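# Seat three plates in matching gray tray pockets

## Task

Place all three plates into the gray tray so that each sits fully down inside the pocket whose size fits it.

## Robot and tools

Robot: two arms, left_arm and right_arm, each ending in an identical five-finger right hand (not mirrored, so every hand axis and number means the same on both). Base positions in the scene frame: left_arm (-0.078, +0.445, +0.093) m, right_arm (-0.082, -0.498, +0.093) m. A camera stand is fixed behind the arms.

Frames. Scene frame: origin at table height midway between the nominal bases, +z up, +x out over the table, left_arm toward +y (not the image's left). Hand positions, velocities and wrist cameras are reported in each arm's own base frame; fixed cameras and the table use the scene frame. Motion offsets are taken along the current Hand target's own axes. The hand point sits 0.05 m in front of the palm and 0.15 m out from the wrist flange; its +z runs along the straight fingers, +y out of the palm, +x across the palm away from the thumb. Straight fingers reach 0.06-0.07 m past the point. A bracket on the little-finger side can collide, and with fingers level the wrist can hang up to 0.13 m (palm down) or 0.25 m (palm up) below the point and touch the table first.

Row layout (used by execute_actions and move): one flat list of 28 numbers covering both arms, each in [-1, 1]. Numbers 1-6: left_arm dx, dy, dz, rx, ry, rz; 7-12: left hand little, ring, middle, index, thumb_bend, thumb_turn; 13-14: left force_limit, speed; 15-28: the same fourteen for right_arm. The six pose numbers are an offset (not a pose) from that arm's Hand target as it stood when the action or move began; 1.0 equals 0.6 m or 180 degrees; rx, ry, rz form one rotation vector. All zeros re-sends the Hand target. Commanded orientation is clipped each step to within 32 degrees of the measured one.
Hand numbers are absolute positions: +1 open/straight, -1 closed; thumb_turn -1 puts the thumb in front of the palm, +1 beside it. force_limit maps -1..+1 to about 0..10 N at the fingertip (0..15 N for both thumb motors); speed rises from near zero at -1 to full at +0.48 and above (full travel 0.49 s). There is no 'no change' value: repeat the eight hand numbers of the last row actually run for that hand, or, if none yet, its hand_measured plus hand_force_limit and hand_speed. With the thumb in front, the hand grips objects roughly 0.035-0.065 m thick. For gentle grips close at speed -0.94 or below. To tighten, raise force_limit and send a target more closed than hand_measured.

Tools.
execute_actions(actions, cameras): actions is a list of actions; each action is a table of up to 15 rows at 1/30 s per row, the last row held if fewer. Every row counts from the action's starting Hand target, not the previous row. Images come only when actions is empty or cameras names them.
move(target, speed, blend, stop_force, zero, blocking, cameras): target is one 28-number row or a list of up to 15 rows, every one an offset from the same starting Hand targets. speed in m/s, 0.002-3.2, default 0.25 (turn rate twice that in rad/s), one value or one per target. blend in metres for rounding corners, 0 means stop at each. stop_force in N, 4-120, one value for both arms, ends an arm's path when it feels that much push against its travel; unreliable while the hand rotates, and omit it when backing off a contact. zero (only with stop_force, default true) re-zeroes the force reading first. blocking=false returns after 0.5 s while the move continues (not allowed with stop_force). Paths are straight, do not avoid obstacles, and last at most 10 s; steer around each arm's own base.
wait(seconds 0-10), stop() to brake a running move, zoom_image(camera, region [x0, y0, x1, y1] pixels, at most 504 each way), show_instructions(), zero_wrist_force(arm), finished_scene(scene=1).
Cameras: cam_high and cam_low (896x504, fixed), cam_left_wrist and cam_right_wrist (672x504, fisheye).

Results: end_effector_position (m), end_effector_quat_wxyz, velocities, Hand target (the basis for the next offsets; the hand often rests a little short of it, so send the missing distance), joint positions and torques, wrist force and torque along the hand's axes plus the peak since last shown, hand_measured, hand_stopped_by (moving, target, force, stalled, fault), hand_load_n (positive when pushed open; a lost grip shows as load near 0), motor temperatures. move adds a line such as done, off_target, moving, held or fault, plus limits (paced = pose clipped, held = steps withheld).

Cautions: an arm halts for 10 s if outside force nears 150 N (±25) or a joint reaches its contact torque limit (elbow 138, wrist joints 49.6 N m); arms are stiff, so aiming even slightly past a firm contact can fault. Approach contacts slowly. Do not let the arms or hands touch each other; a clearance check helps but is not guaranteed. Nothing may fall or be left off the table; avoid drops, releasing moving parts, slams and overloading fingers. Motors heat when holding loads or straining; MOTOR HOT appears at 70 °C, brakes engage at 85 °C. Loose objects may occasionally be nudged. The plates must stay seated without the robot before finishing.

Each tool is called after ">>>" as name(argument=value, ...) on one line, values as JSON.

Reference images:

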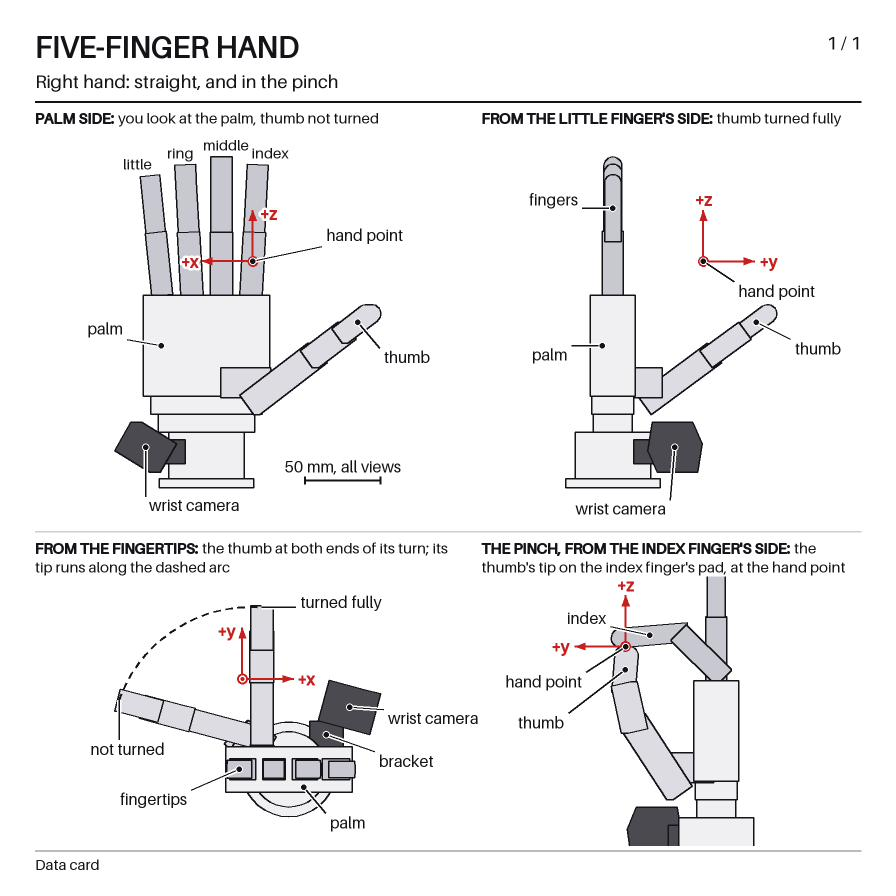

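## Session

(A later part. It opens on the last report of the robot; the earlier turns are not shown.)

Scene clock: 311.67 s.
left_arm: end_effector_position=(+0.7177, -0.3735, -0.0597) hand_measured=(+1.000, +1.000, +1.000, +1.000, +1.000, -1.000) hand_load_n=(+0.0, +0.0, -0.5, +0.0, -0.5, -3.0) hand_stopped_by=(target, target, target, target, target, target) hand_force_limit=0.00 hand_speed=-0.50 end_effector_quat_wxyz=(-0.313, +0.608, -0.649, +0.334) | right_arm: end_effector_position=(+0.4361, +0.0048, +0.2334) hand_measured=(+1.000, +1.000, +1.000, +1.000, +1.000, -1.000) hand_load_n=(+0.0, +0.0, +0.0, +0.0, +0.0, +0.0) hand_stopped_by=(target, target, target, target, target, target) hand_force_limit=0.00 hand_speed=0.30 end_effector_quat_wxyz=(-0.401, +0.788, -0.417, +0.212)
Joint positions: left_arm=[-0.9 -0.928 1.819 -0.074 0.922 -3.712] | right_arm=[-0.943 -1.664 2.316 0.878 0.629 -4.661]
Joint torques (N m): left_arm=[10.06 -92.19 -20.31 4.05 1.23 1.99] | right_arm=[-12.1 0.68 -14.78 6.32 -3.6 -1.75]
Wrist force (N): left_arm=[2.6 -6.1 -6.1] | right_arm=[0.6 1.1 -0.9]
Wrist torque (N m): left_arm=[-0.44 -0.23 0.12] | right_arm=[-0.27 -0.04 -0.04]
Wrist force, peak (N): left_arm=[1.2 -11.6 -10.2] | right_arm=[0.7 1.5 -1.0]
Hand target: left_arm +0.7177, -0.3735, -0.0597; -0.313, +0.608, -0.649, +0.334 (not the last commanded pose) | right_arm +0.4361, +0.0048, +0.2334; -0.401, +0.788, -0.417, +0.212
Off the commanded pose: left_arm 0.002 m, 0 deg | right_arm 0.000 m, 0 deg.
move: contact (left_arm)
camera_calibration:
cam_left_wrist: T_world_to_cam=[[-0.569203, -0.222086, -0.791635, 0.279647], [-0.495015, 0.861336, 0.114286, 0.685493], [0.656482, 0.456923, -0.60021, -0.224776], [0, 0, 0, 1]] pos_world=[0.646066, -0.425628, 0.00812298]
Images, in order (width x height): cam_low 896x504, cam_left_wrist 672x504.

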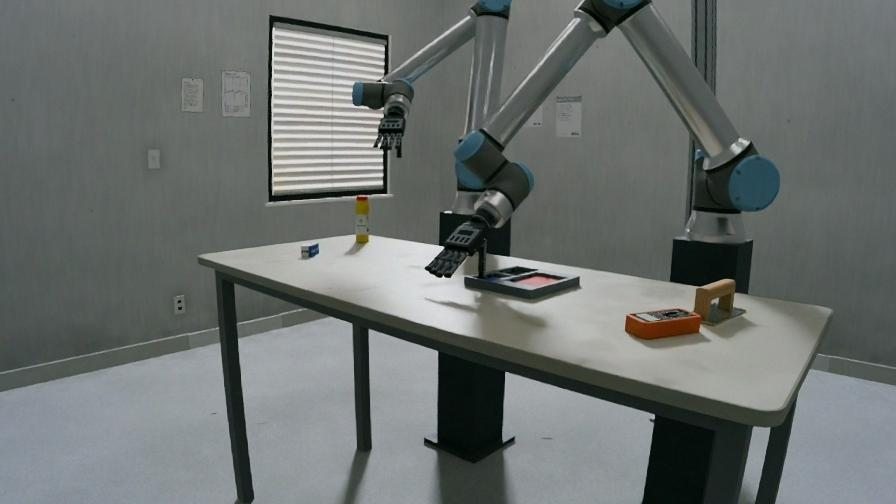

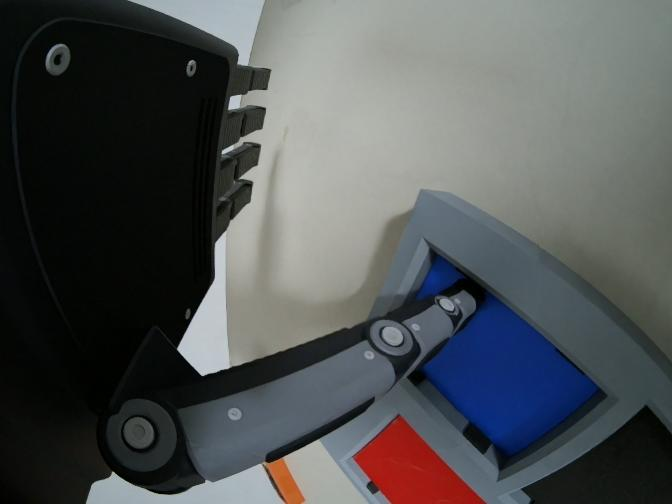

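>>> move(target=[0,-0.0814,-0.0581,0,0,0,1,1,1,1,1,-1,0.0,-0.5,0,0,0,0,0,0,1,1,1,1,1,-1,0,0.3], speed=0.12, cameras=["cam_left_wrist","cam_low","cam_high"])

>>> zoom_image(camera="cam_left_wrist", region=[330, 140, 672, 504])

>>> zoom_image(camera="cam_low", region=[460, 255, 590, 305])

>>> zoom_image(camera="cam_high", region=[455, 135, 535, 215])

Scene clock: 313.70 s.
left_arm: end_effector_position=(+0.7177, -0.3735, +0.0002) hand_measured=(+1.000, +1.000, +1.000, +1.000, +1.000, -1.000) hand_load_n=(+0.0, +0.0, +0.0, +0.0, +0.0, +0.0) hand_stopped_by=(target, target, target, target, target, target) hand_force_limit=0.00 hand_speed=-0.50 end_effector_quat_wxyz=(-0.313, +0.608, -0.649, +0.334) | right_arm: end_effector_position=(+0.4361, +0.0048, +0.2334) hand_measured=(+1.000, +1.000, +1.000, +1.000, +1.000, -1.000) hand_load_n=(+0.0, +0.0, +0.0, +0.0, +0.0, +0.0) hand_stopped_by=(target, target, target, target, target, target) hand_force_limit=0.00 hand_speed=0.30 end_effector_quat_wxyz=(-0.401, +0.788, -0.417, +0.212)
Joint positions: left_arm=[-0.9 -1.003 1.806 0.015 0.922 -3.712] | right_arm=[-0.943 -1.664 2.316 0.878 0.629 -4.661]
Joint torques (N m): left_arm=[-9.52 -96.72 -36.95 3.95 -2.08 -2.91] | right_arm=[-10.75 -0.29 -15.2 6.15 -3.64 -1.88]
Wrist force (N): left_arm=[0.5 1.3 -0.5] | right_arm=[0.4 1.1 -1.1]
Wrist torque (N m): left_arm=[0.02 -0.17 0.23] | right_arm=[-0.26 -0.01 -0.06]
Wrist force, peak (N): left_arm=[2.3 -6.1 -6.0] | right_arm=[1.1 1.3 -1.0]
Hand target: left_arm +0.7177, -0.3736, +0.0003; -0.313, +0.608, -0.649, +0.334 | right_arm +0.4361, +0.0048, +0.2334; -0.401, +0.788, -0.417, +0.212
Off the commanded pose: left_arm 0.000 m, 0 deg | right_arm 0.000 m, 0 deg.
move: done
camera_calibration:
cam_left_wrist: T_world_to_cam=[[-0.569242, -0.222018, -0.791626, 0.32712], [-0.49497, 0.861353, 0.114349, 0.678621], [0.656482, 0.456923, -0.600211, -0.188823], [0, 0, 0, 1]] pos_world=[0.646066, -0.425628, 0.068023]
Images, in order (width x height): cam_high 896x504, cam_low 896x504, cam_left_wrist 672x504.

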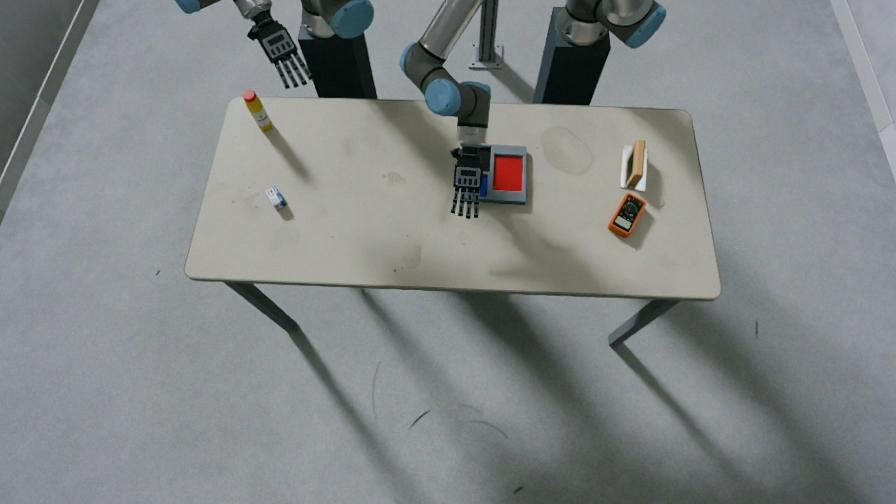

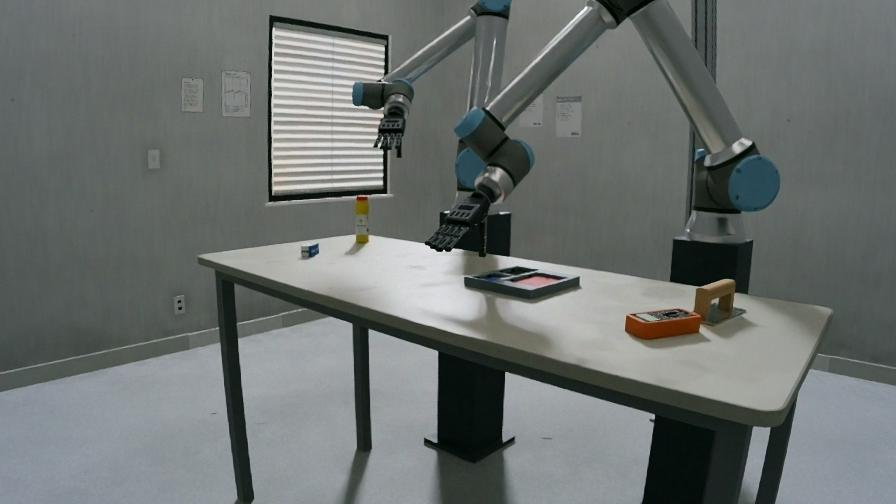

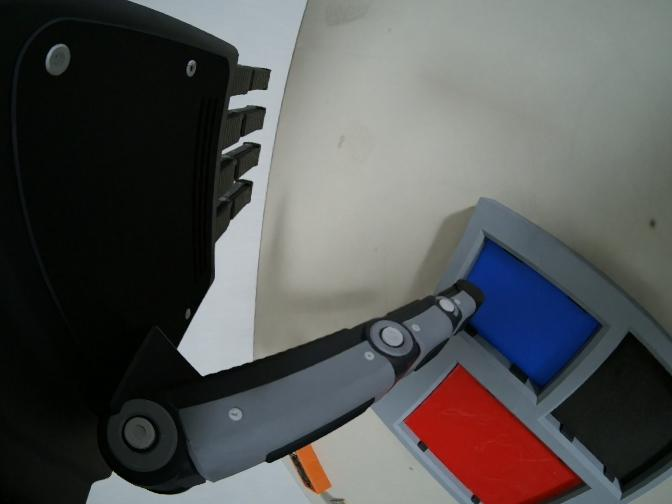

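Scaled by 1.385 from the camera's 672x504 image, which has a finer 960x720 frame.

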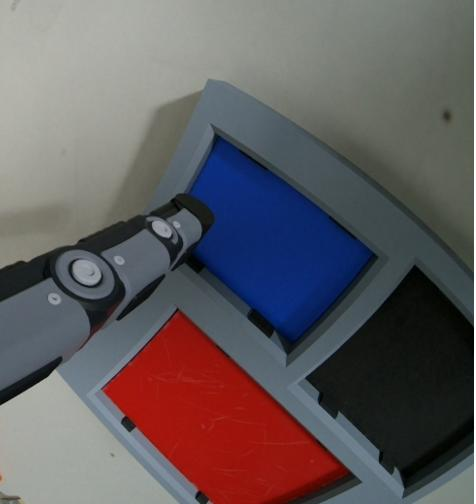

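Scaled by 3.877 from the camera's 896x504 image, which has a finer 1280x720 frame.

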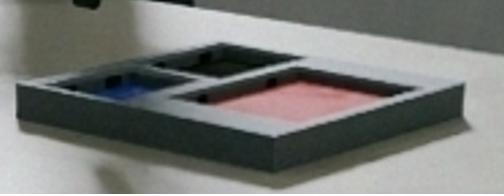

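Scaled by 6.300 from the camera's 896x504 image, which has a finer 1280x720 frame.

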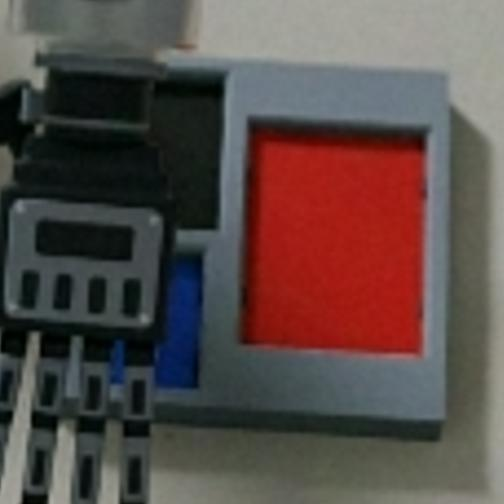

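>>> move(target=[-0.0378,0.1047,-0.031,0,0,0,1,1,1,1,1,-1,0.0,-0.5,0,0,0,0,0,0,1,1,1,1,1,-1,0,0.3], speed=0.2)

>>> move(target=[0,0.0326,0.0232,0,0,0,1,1,1,1,1,-1,0.0,-0.5,0,0,0,0,0,0,1,1,1,1,1,-1,0,0.3], speed=0.02, stop_force=8, cameras=["cam_left_wrist"])

Scene clock: 317.57 s.
left_arm: end_effector_position=(+0.6677, -0.3476, -0.0400) hand_measured=(+1.000, +1.000, +1.000, +1.000, +1.000, -1.000) hand_load_n=(+0.0, +0.0, +0.0, +0.0, +0.0, +0.0) hand_stopped_by=(target, target, target, target, target, target) hand_force_limit=0.00 hand_speed=-0.50 end_effector_quat_wxyz=(-0.313, +0.608, -0.649, +0.334) | right_arm: end_effector_position=(+0.4361, +0.0048, +0.2334) hand_measured=(+1.000, +1.000, +1.000, +1.000, +1.000, -1.000) hand_load_n=(+0.0, +0.0, +0.0, +0.0, +0.0, +0.5) hand_stopped_by=(target, target, target, target, target, target) hand_force_limit=0.00 hand_speed=0.30 end_effector_quat_wxyz=(-0.401, +0.788, -0.417, +0.212)
Joint positions: left_arm=[-0.94 -1.011 1.933 -0.083 0.895 -3.749] | right_arm=[-0.943 -1.664 2.316 0.878 0.629 -4.661]
Joint torques (N m): left_arm=[-11.46 -91.12 -16.71 0.31 -3.98 -2.97] | right_arm=[-10.44 -0.41 -15.52 5.97 -3.43 -1.71]
Wrist force (N): left_arm=[0.4 0.9 -0.8] | right_arm=[0.7 1.3 -0.9]
Wrist torque (N m): left_arm=[-0.01 -0.12 0.40] | right_arm=[-0.24 -0.06 -0.03]
Wrist force, peak (N): left_arm=[0.0 2.1 -1.5] | right_arm=[0.9 1.1 -1.4]
Hand target: left_arm +0.6676, -0.3476, -0.0400; -0.313, +0.608, -0.649, +0.334 | right_arm +0.4361, +0.0048, +0.2334; -0.401, +0.788, -0.417, +0.212
Off the commanded pose: left_arm 0.000 m, 0 deg | right_arm 0.000 m, 0 deg.
move: done

Scene clock: 319.87 s.
left_arm: end_effector_position=(+0.6676, -0.3475, -0.0599) hand_measured=(+1.000, +1.000, +1.000, +1.000, +1.000, -1.000) hand_load_n=(+0.0, +0.0, +0.0, +0.0, +0.0, -0.5) hand_stopped_by=(target, target, target, target, target, target) hand_force_limit=0.00 hand_speed=-0.50 end_effector_quat_wxyz=(-0.313, +0.608, -0.649, +0.334) | right_arm: end_effector_position=(+0.4361, +0.0048, +0.2334) hand_measured=(+1.000, +1.000, +1.000, +1.000, +1.000, -1.000) hand_load_n=(+0.0, +0.0, +0.0, -0.5, +0.0, +0.0) hand_stopped_by=(target, target, target, target, target, target) hand_force_limit=0.00 hand_speed=0.30 end_effector_quat_wxyz=(-0.401, +0.788, -0.417, +0.212)
Joint positions: left_arm=[-0.94 -0.983 1.937 -0.114 0.895 -3.749] | right_arm=[-0.943 -1.664 2.316 0.878 0.629 -4.661]
Joint torques (N m): left_arm=[-7.21 -87.29 -27.58 3.84 2.24 -3.11] | right_arm=[-8.66 -1.03 -15.26 6.01 -3.54 -1.63]
Wrist force (N): left_arm=[0.6 -6.6 -6.7] | right_arm=[0.6 1.0 -0.7]
Wrist torque (N m): left_arm=[-0.51 -0.09 0.33] | right_arm=[-0.31 -0.05 -0.05]
Wrist force, peak (N): left_arm=[-0.3 -19.5 -17.0] | right_arm=[0.9 1.5 -0.7]
Hand target: left_arm +0.6676, -0.3475, -0.0599; -0.313, +0.608, -0.649, +0.334 (not the last commanded pose) | right_arm +0.4361, +0.0048, +0.2334; -0.401, +0.788, -0.417, +0.212
Off the commanded pose: left_arm 0.004 m, 0 deg | right_arm 0.000 m, 0 deg.
move: contact (left_arm)
camera_calibration:
cam_left_wrist: T_world_to_cam=[[-0.569163, -0.222153, -0.791645, 0.256775], [-0.495059, 0.861318, 0.114224, 0.638329], [0.656483, 0.456923, -0.60021, -0.203827], [0, 0, 0, 1]] pos_world=[0.595966, -0.399628, 0.00802293]
Images, in order (width x height): cam_left_wrist 672x504.

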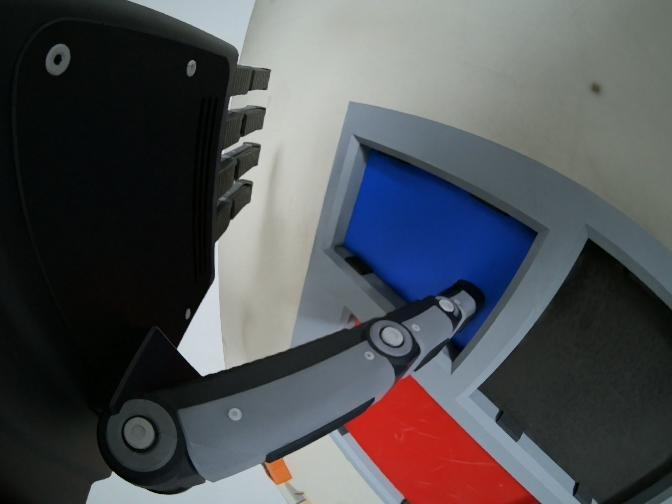

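>>> move(target=[[0,-0.0265,-0.0189,0,0,0,1,1,1,1,1,-1,0.0,-0.5,0,0,0,0,0,0,1,1,1,1,1,-1,0,0.3],[-0.0087,0.0763,-0.1615,0,0,0,1,1,1,1,1,-1,0.0,-0.5,0,0,0,0,0,0,1,1,1,1,1,-1,0,0.3]], speed=0.15, blend=0.005)

>>> move(target=[0,0.0326,0.0232,0,0,0,1,1,1,1,1,-1,0.0,-0.5,0,0,0,0,0,0,1,1,1,1,1,-1,0,0.3], speed=0.012, stop_force=8, cameras=["cam_left_wrist"])

>>> move(target=[[0,-0.0265,-0.0189,0,0,0,1,1,1,1,1,-1,0.0,-0.5,0,0,0,0,0,0,1,1,1,1,1,-1,0,0.3],[-0.1528,-0.0492,0.0145,0,0,0,1,1,1,1,1,-1,0.0,-0.5,0,0,0,0,0,0,1,1,1,1,1,-1,0,0.3]], speed=0.15, blend=0.005)

>>> move(target=[0,0.0326,0.0232,0,0,0,1,1,1,1,1,-1,0.0,-0.5,0,0,0,0,0,0,1,1,1,1,1,-1,0,0.3], speed=0.012, stop_force=8, cameras=["cam_left_wrist"])

Scene clock: 322.93 s.
left_arm: end_effector_position=(+0.5627, -0.3356, -0.0408) hand_measured=(+1.000, +1.000, +1.000, +1.000, +1.000, -1.000) hand_load_n=(-0.5, +0.0, +0.0, +0.0, +0.0, +0.0) hand_stopped_by=(target, target, target, target, target, target) hand_force_limit=0.00 hand_speed=-0.50 end_effector_quat_wxyz=(-0.313, +0.608, -0.649, +0.334) | right_arm: end_effector_position=(+0.4361, +0.0048, +0.2334) hand_measured=(+1.000, +1.000, +1.000, +1.000, +1.000, -1.000) hand_load_n=(+0.0, +0.0, +0.0, -0.5, +0.0, +0.0) hand_stopped_by=(target, target, target, target, target, target) hand_force_limit=0.00 hand_speed=0.30 end_effector_quat_wxyz=(-0.401, +0.788, -0.417, +0.212)
Joint positions: left_arm=[-1.095 -1.081 2.104 -0.076 0.798 -3.911] | right_arm=[-0.943 -1.664 2.316 0.878 0.629 -4.661]
Joint torques (N m): left_arm=[-11.71 -82.96 -12.21 4.33 -4.29 -3.3] | right_arm=[-10.9 0.15 -15.35 6.18 -3.35 -1.77]
Wrist force (N): left_arm=[1.0 0.8 -0.4] | right_arm=[0.4 1.0 -0.6]
Wrist torque (N m): left_arm=[-0.05 -0.21 0.45] | right_arm=[-0.31 -0.03 -0.06]
Wrist force, peak (N): left_arm=[0.5 -6.7 -7.2] | right_arm=[0.4 1.6 -1.0]
Hand target: left_arm +0.5627, -0.3356, -0.0408; -0.313, +0.608, -0.649, +0.334 | right_arm +0.4361, +0.0048, +0.2334; -0.401, +0.788, -0.417, +0.212
Off the commanded pose: left_arm 0.000 m, 0 deg | right_arm 0.000 m, 0 deg.
move: done

Scene clock: 325.63 s.
left_arm: end_effector_position=(+0.5627, -0.3355, -0.0592) hand_measured=(+1.000, +1.000, +1.000, +1.000, +1.000, -1.000) hand_load_n=(+0.0, +0.0, +0.0, +0.0, +0.0, +0.0) hand_stopped_by=(target, target, target, target, target, target) hand_force_limit=0.00 hand_speed=-0.50 end_effector_quat_wxyz=(-0.313, +0.608, -0.649, +0.334) | right_arm: end_effector_position=(+0.4361, +0.0048, +0.2334) hand_measured=(+1.000, +1.000, +1.000, +1.000, +1.000, -1.000) hand_load_n=(+0.0, +0.0, +0.0, +0.0, +0.0, +0.0) hand_stopped_by=(target, target, target, target, target, target) hand_force_limit=0.00 hand_speed=0.30 end_effector_quat_wxyz=(-0.401, +0.788, -0.417, +0.212)
Joint positions: left_arm=[-1.095 -1.051 2.107 -0.109 0.797 -3.911] | right_arm=[-0.943 -1.664 2.316 0.878 0.629 -4.661]
Joint torques (N m): left_arm=[-7.59 -80.68 -20.47 3.84 2.01 -2.37] | right_arm=[-10.84 -0.84 -15.11 6.13 -3.48 -1.53]
Wrist force (N): left_arm=[0.7 -5.6 -4.9] | right_arm=[0.9 1.0 -1.1]
Wrist torque (N m): left_arm=[-0.50 -0.15 0.38] | right_arm=[-0.29 -0.09 -0.03]
Wrist force, peak (N): left_arm=[-0.1 -12.5 -10.5] | right_arm=[0.6 1.4 -1.2]
Hand target: left_arm +0.5627, -0.3355, -0.0592; -0.313, +0.608, -0.649, +0.334 (not the last commanded pose) | right_arm +0.4361, +0.0048, +0.2334; -0.401, +0.788, -0.417, +0.212
Off the commanded pose: left_arm 0.006 m, 0 deg | right_arm 0.000 m, 0 deg.
move: contact (left_arm)
camera_calibration:
cam_left_wrist: T_world_to_cam=[[-0.569163, -0.222153, -0.791645, 0.200153], [-0.495059, 0.861318, 0.114224, 0.575944], [0.656483, 0.456923, -0.60021, -0.140019], [0, 0, 0, 1]] pos_world=[0.490966, -0.387628, 0.00862293]
Images, in order (width x height): cam_left_wrist 672x504.

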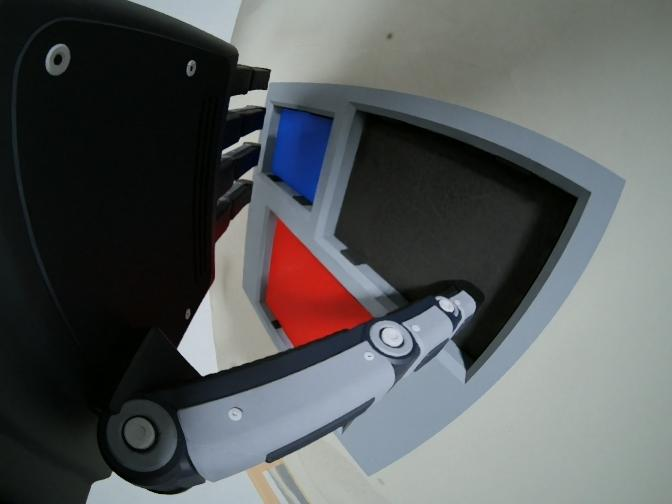

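Scene clock: 326.90 s.
left_arm: end_effector_position=(+0.5927, -0.2457, -0.0401) hand_measured=(+1.000, +1.000, +1.000, +1.000, +1.000, -1.000) hand_load_n=(+0.0, -0.5, +0.0, +0.0, +0.0, +0.0) hand_stopped_by=(target, target, target, target, target, target) hand_force_limit=0.00 hand_speed=-0.50 end_effector_quat_wxyz=(-0.313, +0.608, -0.649, +0.334) | right_arm: end_effector_position=(+0.4361, +0.0048, +0.2334) hand_measured=(+1.000, +1.000, +1.000, +1.000, +1.000, -1.000) hand_load_n=(+0.0, +0.0, +0.0, +0.0, +0.0, +0.0) hand_stopped_by=(target, target, target, target, target, target) hand_force_limit=0.00 hand_speed=0.30 end_effector_quat_wxyz=(-0.401, +0.788, -0.417, +0.212)
Joint positions: left_arm=[-0.941 -1.14 2.182 -0.202 0.894 -3.75] | right_arm=[-0.943 -1.664 2.316 0.878 0.629 -4.661]
Joint torques (N m): left_arm=[10.21 -76.11 -11.65 0.34 1.62 3.21] | right_arm=[-11.49 -0.24 -15.36 6.07 -3.17 -1.79]
Wrist force (N): left_arm=[1.1 1.3 -0.7] | right_arm=[0.5 0.9 -0.8]
Wrist torque (N m): left_arm=[0.02 -0.26 0.29] | right_arm=[-0.32 -0.04 -0.06]
Wrist force, peak (N): left_arm=[0.5 -5.2 -4.9] | right_arm=[0.6 1.5 -0.9]
Hand target: left_arm +0.5928, -0.2456, -0.0401; -0.313, +0.608, -0.649, +0.334 | right_arm +0.4361, +0.0048, +0.2334; -0.401, +0.788, -0.417, +0.212
Off the commanded pose: left_arm 0.000 m, 0 deg | right_arm 0.000 m, 0 deg.
move: done

Scene clock: 329.60 s.
left_arm: end_effector_position=(+0.5927, -0.2456, -0.0586) hand_measured=(+1.000, +1.000, +1.000, +1.000, +1.000, -1.000) hand_load_n=(+0.0, +0.0, +0.0, +0.0, +0.0, -0.5) hand_stopped_by=(target, target, target, target, target, target) hand_force_limit=0.00 hand_speed=-0.50 end_effector_quat_wxyz=(-0.313, +0.608, -0.649, +0.334) | right_arm: end_effector_position=(+0.4361, +0.0048, +0.2334) hand_measured=(+1.000, +1.000, +1.000, +1.000, +1.000, -1.000) hand_load_n=(+0.0, +0.0, +0.0, +0.0, +0.0, +0.0) hand_stopped_by=(target, target, target, target, target, target) hand_force_limit=0.00 hand_speed=0.30 end_effector_quat_wxyz=(-0.401, +0.788, -0.417, +0.212)
Joint positions: left_arm=[-0.941 -1.108 2.186 -0.237 0.895 -3.75] | right_arm=[-0.943 -1.664 2.316 0.878 0.629 -4.661]
Joint torques (N m): left_arm=[9.18 -74.92 -22.39 3.86 0.77 1.98] | right_arm=[-10.47 -1.22 -15.65 5.91 -3.53 -1.41]
Wrist force (N): left_arm=[0.6 -5.5 -5.3] | right_arm=[0.4 1.0 -1.1]
Wrist torque (N m): left_arm=[-0.45 -0.15 0.19] | right_arm=[-0.29 -0.02 -0.06]
Wrist force, peak (N): left_arm=[0.1 -13.1 -11.2] | right_arm=[0.7 1.3 -1.0]
Hand target: left_arm +0.5927, -0.2456, -0.0585; -0.313, +0.608, -0.649, +0.334 (not the last commanded pose) | right_arm +0.4361, +0.0048, +0.2334; -0.401, +0.788, -0.417, +0.212
Off the commanded pose: left_arm 0.006 m, 0 deg | right_arm 0.000 m, 0 deg.
move: contact (left_arm)
camera_calibration:
cam_left_wrist: T_world_to_cam=[[-0.569203, -0.222085, -0.791635, 0.237874], [-0.495014, 0.861336, 0.114287, 0.513228], [0.656482, 0.456923, -0.60021, -0.200482], [0, 0, 0, 1]] pos_world=[0.521066, -0.297628, 0.00932298]
Images, in order (width x height): cam_left_wrist 672x504.

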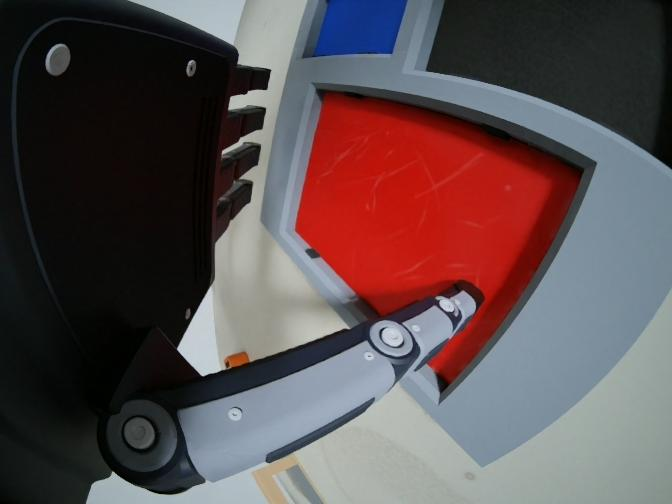

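>>> move(target=[[0,-0.0543,-0.0387,0,0,0,1,1,1,1,1,-1,0.0,-0.5,0,0,0,0,0,0,1,1,1,1,1,-1,0,0.3],[-0.4,-0.16,-0.30,0,0,0,1,1,1,1,1,-1,0.0,-0.5,0,0,0,0,0,0,1,1,1,1,1,-1,0,0.3]], speed=0.25, blend=0.01, cameras=["all"])

>>> zoom_image(camera="cam_high", region=[455, 135, 535, 215])

>>> zoom_image(camera="cam_low", region=[460, 255, 590, 305])

Scene clock: 332.23 s.
left_arm: end_effector_position=(+0.5176, -0.0005, +0.1244) hand_measured=(+1.000, +1.000, +1.000, +1.000, +1.000, -1.000) hand_load_n=(+0.0, +0.0, +0.0, +0.0, +0.0, +0.0) hand_stopped_by=(target, target, target, target, target, target) hand_force_limit=0.00 hand_speed=-0.50 end_effector_quat_wxyz=(-0.313, +0.608, -0.649, +0.334) | right_arm: end_effector_position=(+0.4361, +0.0048, +0.2334) hand_measured=(+1.000, +1.000, +1.000, +1.000, +1.000, -1.000) hand_load_n=(+0.0, +0.0, -0.5, +0.0, +0.0, +0.0) hand_stopped_by=(target, target, target, target, target, target) hand_force_limit=0.00 hand_speed=0.30 end_effector_quat_wxyz=(-0.401, +0.788, -0.417, +0.212)
Joint positions: left_arm=[-0.607 -1.694 2.394 -0.005 1.136 -3.478] | right_arm=[-0.943 -1.664 2.316 0.878 0.629 -4.661]
Joint torques (N m): left_arm=[11.6 -43.69 -40.86 3.34 2.14 3.08] | right_arm=[-9.65 -0.45 -15.3 6.12 -3.35 -1.65]
Wrist force (N): left_arm=[0.9 1.2 -0.6] | right_arm=[0.5 1.1 -0.9]
Wrist torque (N m): left_arm=[0.00 -0.22 0.27] | right_arm=[-0.28 -0.04 -0.05]
Wrist force, peak (N): left_arm=[0.9 -6.2 -5.7] | right_arm=[0.7 1.4 -1.2]
Hand target: left_arm +0.5176, -0.0005, +0.1244; -0.313, +0.608, -0.649, +0.334 | right_arm +0.4361, +0.0048, +0.2334; -0.401, +0.788, -0.417, +0.212
Off the commanded pose: left_arm 0.000 m, 0 deg | right_arm 0.000 m, 0 deg.
move: done
camera_calibration:
cam_left_wrist: T_world_to_cam=[[-0.569203, -0.222085, -0.791635, 0.39435], [-0.495014, 0.861336, 0.114287, 0.244035], [0.656482, 0.456923, -0.60021, -0.153393], [0, 0, 0, 1]] pos_world=[0.445966, -0.0525283, 0.192223]
cam_right_wrist: T_world_to_cam=[[-0.317923, -0.541028, -0.778598, 0.31964], [-0.908835, 0.40783, 0.0877113, 0.375999], [0.270081, 0.735502, -0.621363, 0.137644], [0, 0, 0, 1]] pos_world=[0.406167, -0.081647, 0.301418]

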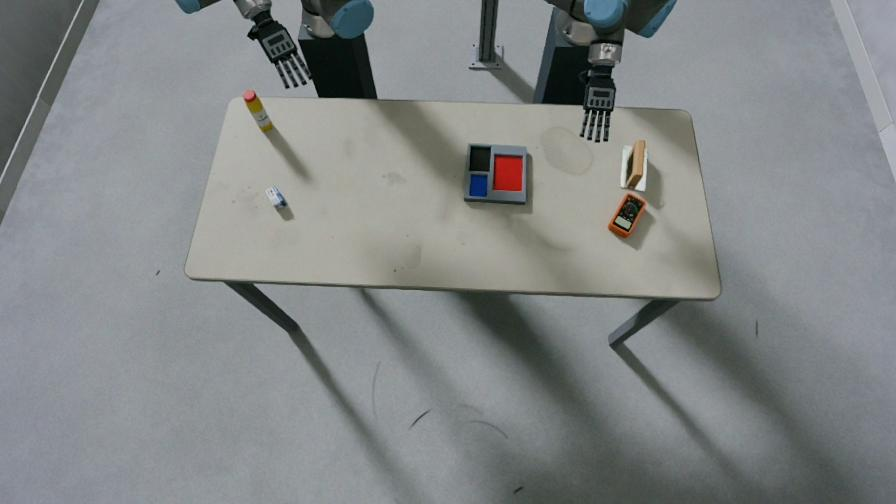

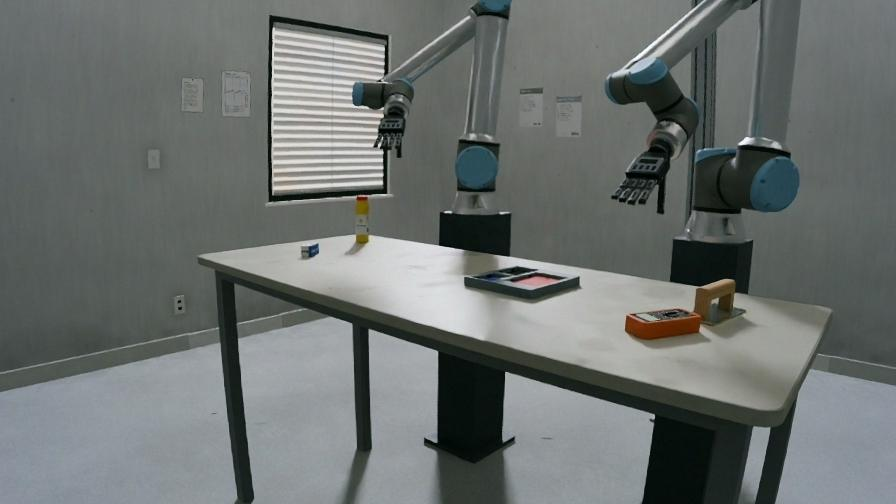

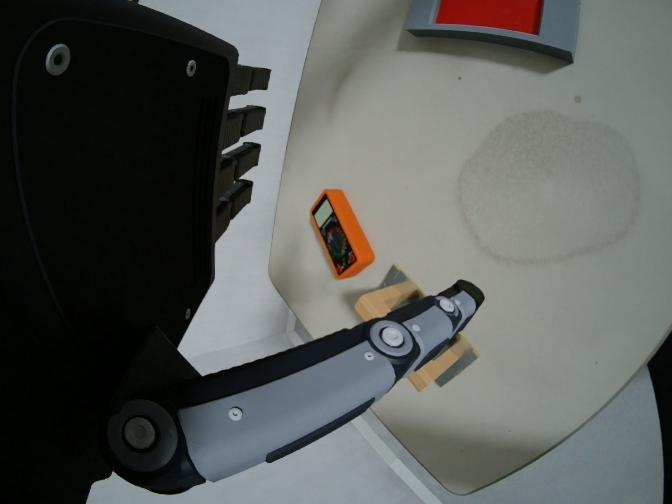

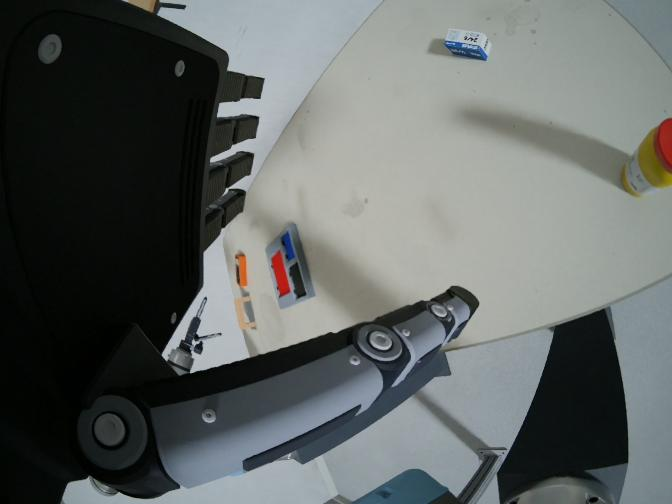

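Scaled by 6.300 from the camera's 896x504 image, which has a finer 1280x720 frame.

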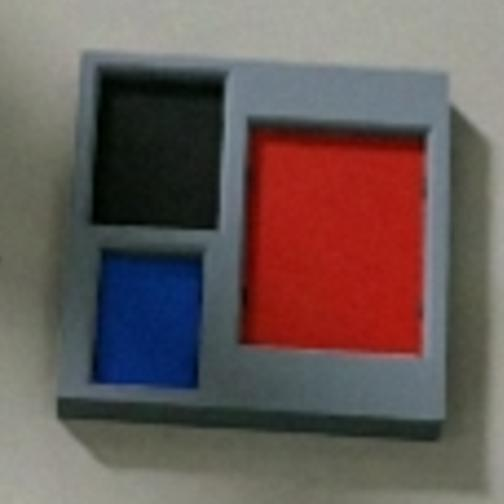

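Scaled by 3.877 from the camera's 896x504 image, which has a finer 1280x720 frame.

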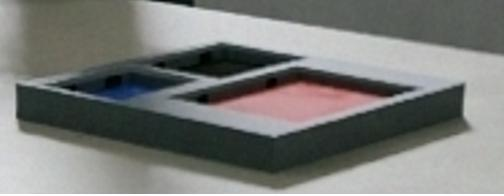

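All three plates are seated in their matching pockets.

>>> finished_scene()

The scene is finished: the task was done.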